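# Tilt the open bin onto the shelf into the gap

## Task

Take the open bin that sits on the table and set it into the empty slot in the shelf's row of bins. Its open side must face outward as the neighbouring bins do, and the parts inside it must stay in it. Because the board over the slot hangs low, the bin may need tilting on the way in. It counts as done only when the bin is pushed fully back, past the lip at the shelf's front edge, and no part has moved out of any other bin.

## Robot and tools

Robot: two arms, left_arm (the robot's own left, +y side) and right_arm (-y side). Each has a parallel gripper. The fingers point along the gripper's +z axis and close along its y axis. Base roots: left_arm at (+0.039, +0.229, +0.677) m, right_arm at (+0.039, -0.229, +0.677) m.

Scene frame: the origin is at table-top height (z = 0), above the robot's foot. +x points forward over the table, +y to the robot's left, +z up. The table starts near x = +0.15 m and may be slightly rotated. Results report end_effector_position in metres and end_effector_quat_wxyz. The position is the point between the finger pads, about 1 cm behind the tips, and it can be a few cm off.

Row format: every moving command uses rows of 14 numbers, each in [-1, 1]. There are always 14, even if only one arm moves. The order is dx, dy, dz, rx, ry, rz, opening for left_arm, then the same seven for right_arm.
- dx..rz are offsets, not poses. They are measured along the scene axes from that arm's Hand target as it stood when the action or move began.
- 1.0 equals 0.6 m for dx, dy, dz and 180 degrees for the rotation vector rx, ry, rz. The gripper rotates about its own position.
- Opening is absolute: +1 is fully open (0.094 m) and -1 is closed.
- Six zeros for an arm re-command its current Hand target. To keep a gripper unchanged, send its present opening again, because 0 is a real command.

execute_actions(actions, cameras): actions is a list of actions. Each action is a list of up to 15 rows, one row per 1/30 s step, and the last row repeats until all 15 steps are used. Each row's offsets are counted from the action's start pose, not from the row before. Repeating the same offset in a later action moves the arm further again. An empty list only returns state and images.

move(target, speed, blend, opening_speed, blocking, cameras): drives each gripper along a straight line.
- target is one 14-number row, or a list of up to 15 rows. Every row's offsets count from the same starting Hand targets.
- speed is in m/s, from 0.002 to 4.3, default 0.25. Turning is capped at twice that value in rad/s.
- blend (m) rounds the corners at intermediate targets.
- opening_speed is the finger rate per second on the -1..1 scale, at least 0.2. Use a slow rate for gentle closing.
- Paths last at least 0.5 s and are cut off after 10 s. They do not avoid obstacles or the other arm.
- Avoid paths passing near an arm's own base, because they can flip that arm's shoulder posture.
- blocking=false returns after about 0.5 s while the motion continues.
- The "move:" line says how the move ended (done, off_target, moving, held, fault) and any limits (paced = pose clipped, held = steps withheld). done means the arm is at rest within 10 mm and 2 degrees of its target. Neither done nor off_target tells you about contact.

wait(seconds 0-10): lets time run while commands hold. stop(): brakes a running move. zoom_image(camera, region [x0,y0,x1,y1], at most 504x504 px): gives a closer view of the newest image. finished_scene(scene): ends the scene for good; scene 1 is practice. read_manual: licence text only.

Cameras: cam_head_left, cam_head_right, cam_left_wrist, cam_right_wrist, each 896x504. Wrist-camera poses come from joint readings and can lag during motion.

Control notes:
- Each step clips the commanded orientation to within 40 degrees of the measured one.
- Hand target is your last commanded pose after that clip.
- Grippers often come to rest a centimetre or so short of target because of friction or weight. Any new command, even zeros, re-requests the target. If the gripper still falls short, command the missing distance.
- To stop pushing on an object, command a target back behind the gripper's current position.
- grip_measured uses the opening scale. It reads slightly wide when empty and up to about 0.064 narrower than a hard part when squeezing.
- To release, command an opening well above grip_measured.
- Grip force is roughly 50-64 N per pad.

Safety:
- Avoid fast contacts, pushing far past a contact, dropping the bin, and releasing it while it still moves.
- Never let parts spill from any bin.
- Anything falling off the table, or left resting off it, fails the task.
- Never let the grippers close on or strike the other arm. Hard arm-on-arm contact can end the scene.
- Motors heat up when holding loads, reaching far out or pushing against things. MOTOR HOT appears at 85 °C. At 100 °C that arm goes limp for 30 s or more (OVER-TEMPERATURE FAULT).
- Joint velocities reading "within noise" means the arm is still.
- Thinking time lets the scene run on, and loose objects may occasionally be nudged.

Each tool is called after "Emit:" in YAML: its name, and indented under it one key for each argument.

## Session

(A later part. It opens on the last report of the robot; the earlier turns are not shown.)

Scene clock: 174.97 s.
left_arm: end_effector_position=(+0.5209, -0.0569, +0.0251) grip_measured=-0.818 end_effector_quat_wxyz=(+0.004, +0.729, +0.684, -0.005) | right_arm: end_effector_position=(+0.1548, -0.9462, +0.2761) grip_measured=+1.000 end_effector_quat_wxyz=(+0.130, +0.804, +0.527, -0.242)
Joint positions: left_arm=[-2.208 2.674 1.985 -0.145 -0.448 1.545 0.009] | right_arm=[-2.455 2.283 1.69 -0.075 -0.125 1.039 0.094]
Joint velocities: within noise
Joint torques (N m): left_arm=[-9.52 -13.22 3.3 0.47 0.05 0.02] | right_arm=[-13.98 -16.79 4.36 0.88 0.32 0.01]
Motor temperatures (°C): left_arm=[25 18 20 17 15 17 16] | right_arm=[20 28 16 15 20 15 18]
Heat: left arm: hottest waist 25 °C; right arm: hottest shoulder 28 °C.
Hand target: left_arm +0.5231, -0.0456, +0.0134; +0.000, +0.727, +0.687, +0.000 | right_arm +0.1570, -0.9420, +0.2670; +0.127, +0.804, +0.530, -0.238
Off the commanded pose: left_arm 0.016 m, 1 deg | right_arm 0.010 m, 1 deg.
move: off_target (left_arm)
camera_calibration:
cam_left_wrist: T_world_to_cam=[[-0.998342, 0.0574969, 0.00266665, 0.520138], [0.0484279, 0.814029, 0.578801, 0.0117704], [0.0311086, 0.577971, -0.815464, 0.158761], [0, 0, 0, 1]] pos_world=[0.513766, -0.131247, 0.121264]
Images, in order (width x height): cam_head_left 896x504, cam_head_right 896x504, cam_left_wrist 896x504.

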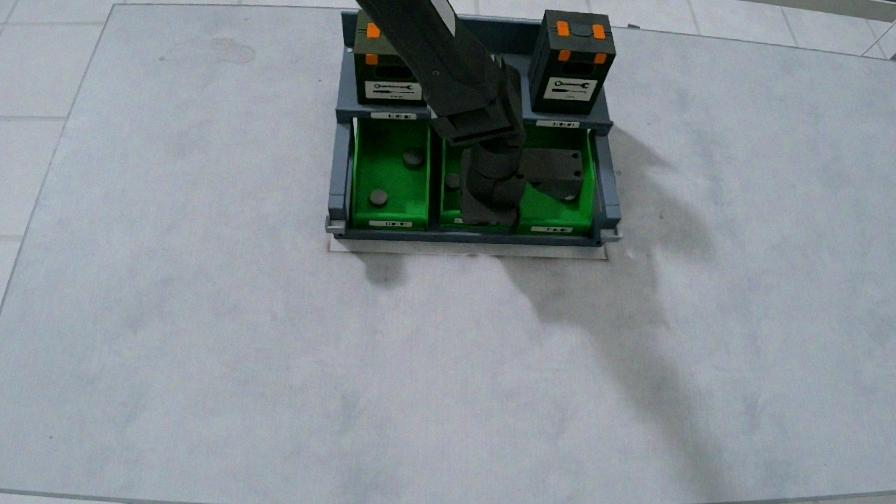

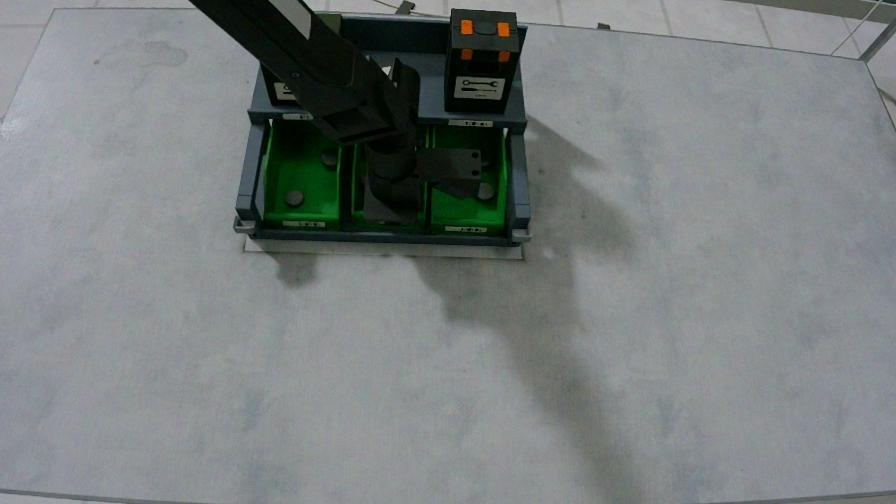

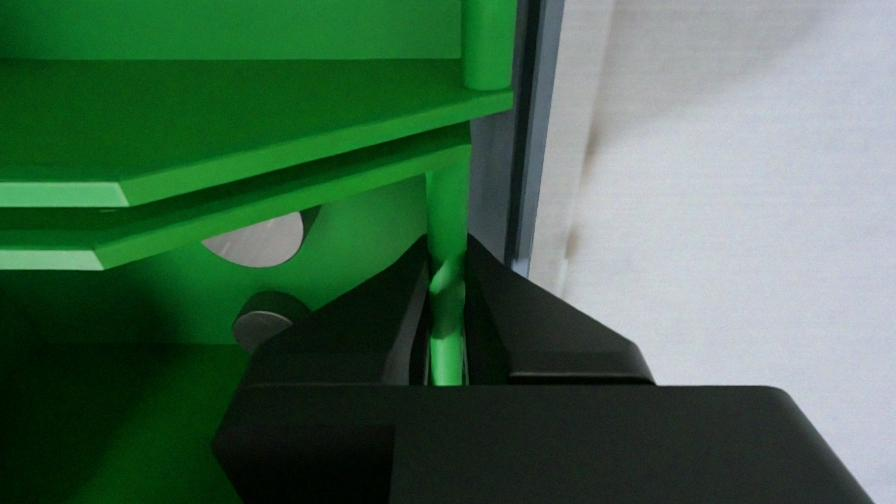

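Emit:
move:
  target:
    - [0,-0.008,0.011,0,0,0,-0.97, 0,0,0,0,0,0,1.0]
    - [0,-0.008,0.011,0,0,0,-0.7, 0,0,0,0,0,0,1.0]
    - [0.0,-0.008,0.1,0,0,0,-0.7, 0,0,0,0,0,0,1.0]
    - [-0.12,0.0,0.2,0,0,0,-0.7, 0,0,0,0,0,0,1.0]
  speed: [0.05,0.05,0.06,0.15]
  opening_speed: 0.5
  blend: [0,0,0.02,0]
  cameras: ["cam_head_left","cam_head_right","cam_left_wrist"]

Emit:
zoom_image:
  camera: "cam_head_right"
  region: [240, 90, 540, 270]

Emit:
zoom_image:
  camera: "cam_head_left"
  region: [330, 90, 630, 270]

Scene clock: 185.13 s.
left_arm: end_effector_position=(+0.4406, -0.0418, +0.1262) grip_measured=-0.702 end_effector_quat_wxyz=(-0.009, +0.732, +0.682, -0.006) | right_arm: end_effector_position=(+0.1548, -0.9462, +0.2761) grip_measured=+1.000 end_effector_quat_wxyz=(+0.130, +0.804, +0.527, -0.242)
Joint positions: left_arm=[-2.274 2.42 1.458 0.077 -0.508 1.483 0.014] | right_arm=[-2.455 2.283 1.69 -0.075 -0.125 1.039 0.094]
Joint velocities: within noise
Joint torques (N m): left_arm=[-10.81 -14.97 -0.8 0.62 -0.02 -0.15] | right_arm=[-13.92 -16.32 4.44 0.92 0.34 -0.01]
Motor temperatures (°C): left_arm=[25 18 20 17 15 17 16] | right_arm=[20 28 16 15 20 15 18]
Heat: left arm: hottest waist 25 °C; right arm: hottest shoulder 28 °C.
Hand target: left_arm +0.4511, -0.0458, +0.1336; +0.000, +0.727, +0.687, +0.000 | right_arm +0.1570, -0.9420, +0.2670; +0.127, +0.804, +0.530, -0.238
Off the commanded pose: left_arm 0.013 m, 1 deg | right_arm 0.010 m, 1 deg.
move: off_target (left_arm)
camera_calibration:
cam_left_wrist: T_world_to_cam=[[-0.997715, 0.0635643, 0.0228959, 0.436277], [0.0647417, 0.802596, 0.592999, -0.0645994], [0.0193174, 0.593126, -0.804878, 0.239429], [0, 0, 0, 1]] pos_world=[0.434837, -0.117896, 0.221029]
Images, in order (width x height): cam_head_left 896x504, cam_head_right 896x504, cam_left_wrist 896x504.

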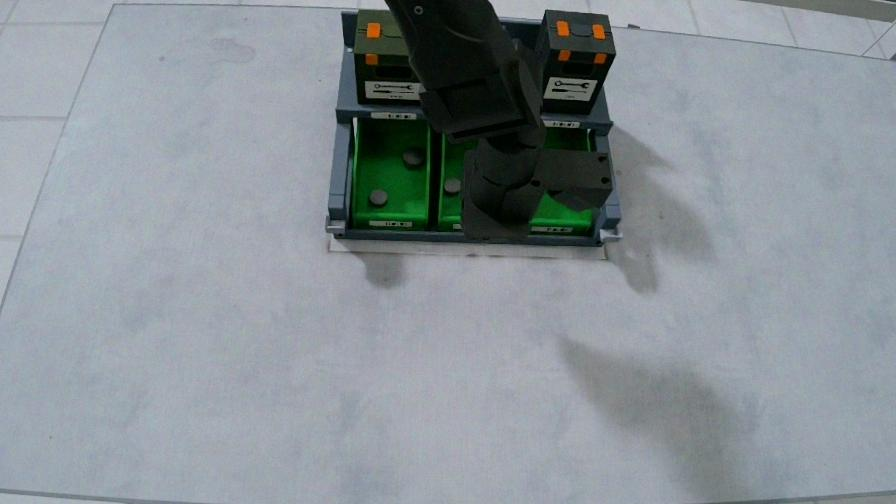

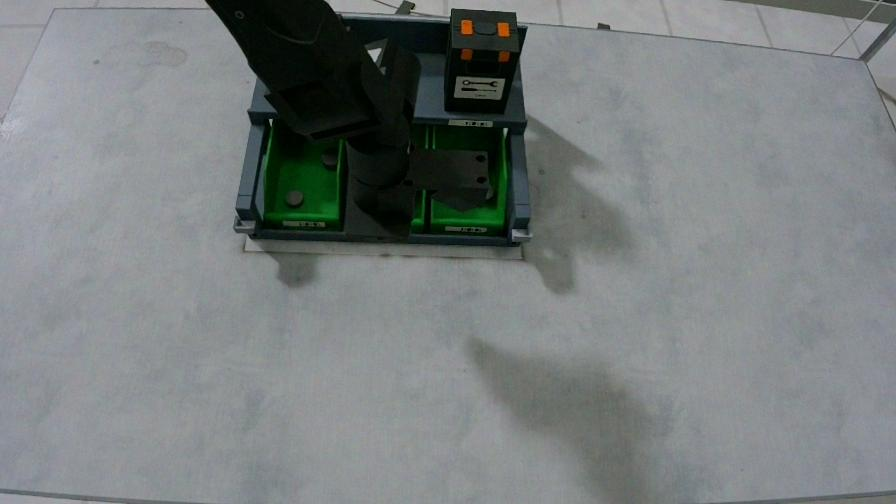

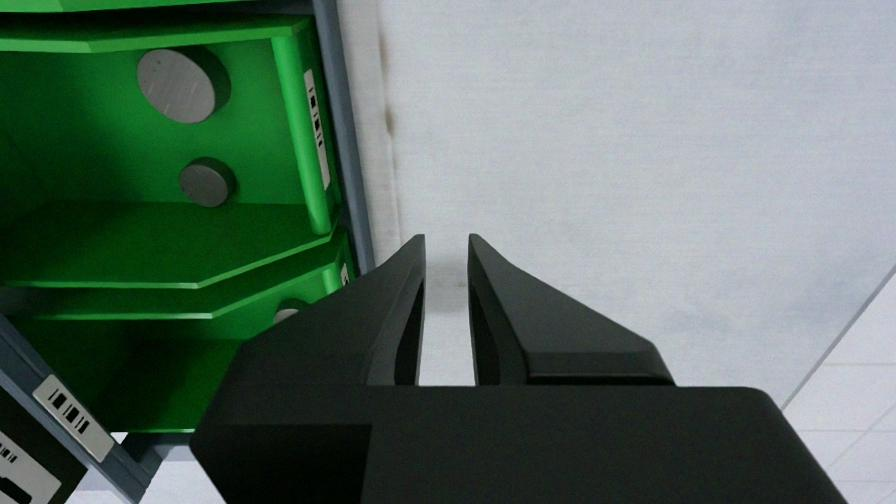

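Scaled by 1.680 from the camera's 896x504 image, which has a finer 1280x720 frame.

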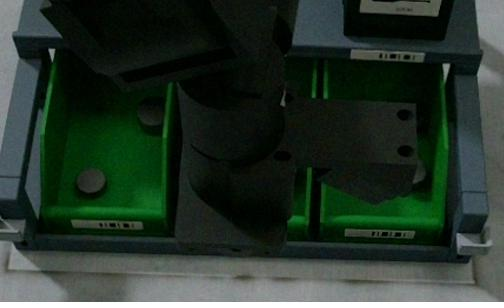

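Scaled by 1.680 from the camera's 896x504 image, which has a finer 1280x720 frame.

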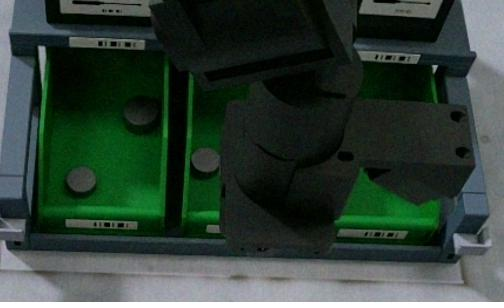

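Emit:
move:
  target: [-0.12,0.3,0.2,0,0,0,-0.7, 0,0,0,0,0,0,1.0]
  speed: 0.3
  cameras: ["cam_head_left","cam_head_right"]

Emit:
zoom_image:
  camera: "cam_head_right"
  region: [240, 90, 540, 270]

Scene clock: 191.23 s.
left_arm: end_effector_position=(+0.3807, +0.1292, +0.2480) grip_measured=-0.702 end_effector_quat_wxyz=(-0.001, +0.726, +0.688, -0.002) | right_arm: end_effector_position=(+0.1548, -0.9462, +0.2761) grip_measured=+1.000 end_effector_quat_wxyz=(+0.130, +0.804, +0.527, -0.242)
Joint positions: left_arm=[-2.085 1.994 0.817 0.378 -0.376 1.63 0.014] | right_arm=[-2.455 2.283 1.69 -0.075 -0.125 1.039 0.094]
Joint velocities: within noise
Joint torques (N m): left_arm=[-5.07 -12.75 -4.23 0.66 0.22 -0.02] | right_arm=[-14.15 -16.5 4.29 0.92 0.32 0]
Motor temperatures (°C): left_arm=[25 19 20 17 15 17 15] | right_arm=[20 29 16 15 20 15 18]
Heat: left arm: hottest waist 25 °C; right arm: hottest shoulder 29 °C.
Hand target: left_arm +0.3791, +0.1343, +0.2535; +0.000, +0.727, +0.687, +0.000 | right_arm +0.1570, -0.9420, +0.2670; +0.127, +0.804, +0.530, -0.238
Off the commanded pose: left_arm 0.008 m, 0 deg | right_arm 0.010 m, 1 deg.
move: done
Images, in order (width x height): cam_head_left 896x504, cam_head_right 896x504.

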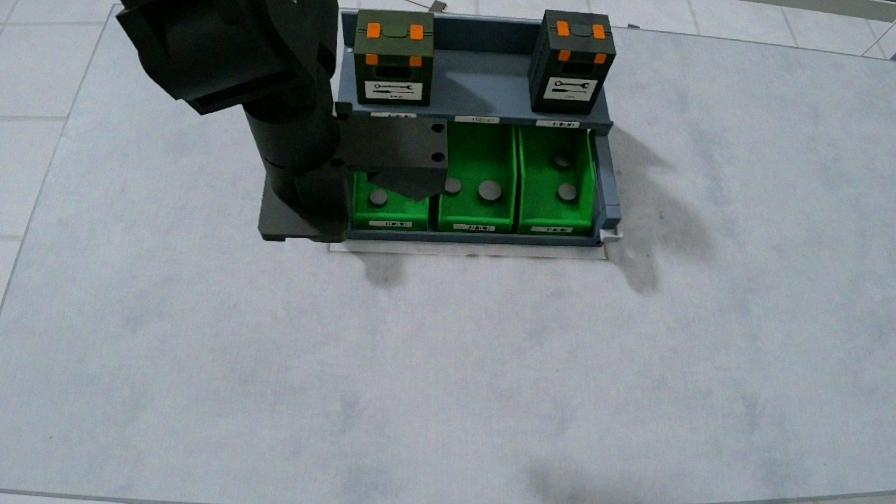

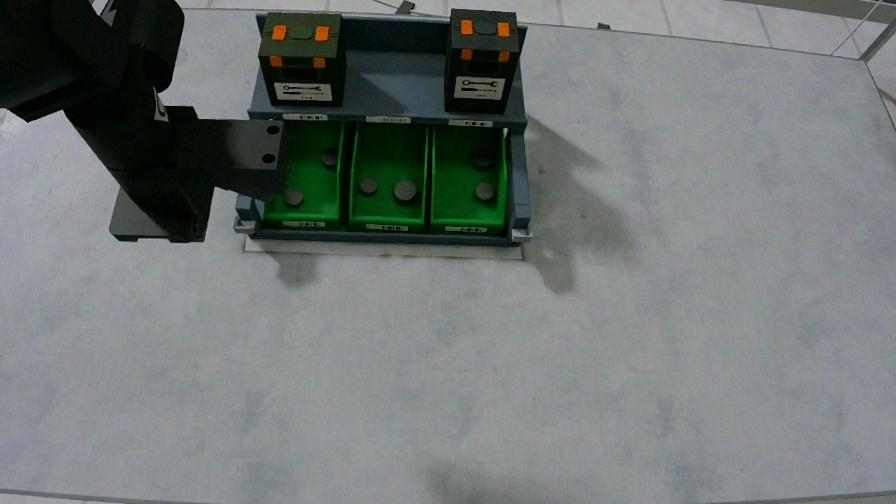

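Scaled by 1.680 from the camera's 896x504 image, which has a finer 1280x720 frame.

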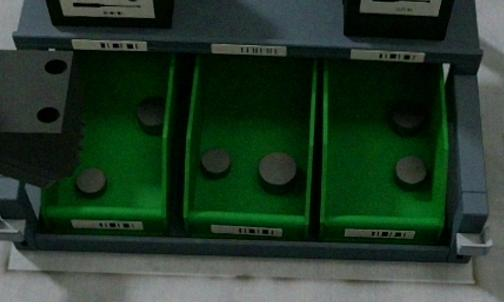

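The bin sits flat behind the lip, in line with its neighbours, and both of its parts are inside.

Emit:
finished_scene:
  scene: 2

The scene is finished: the task was done.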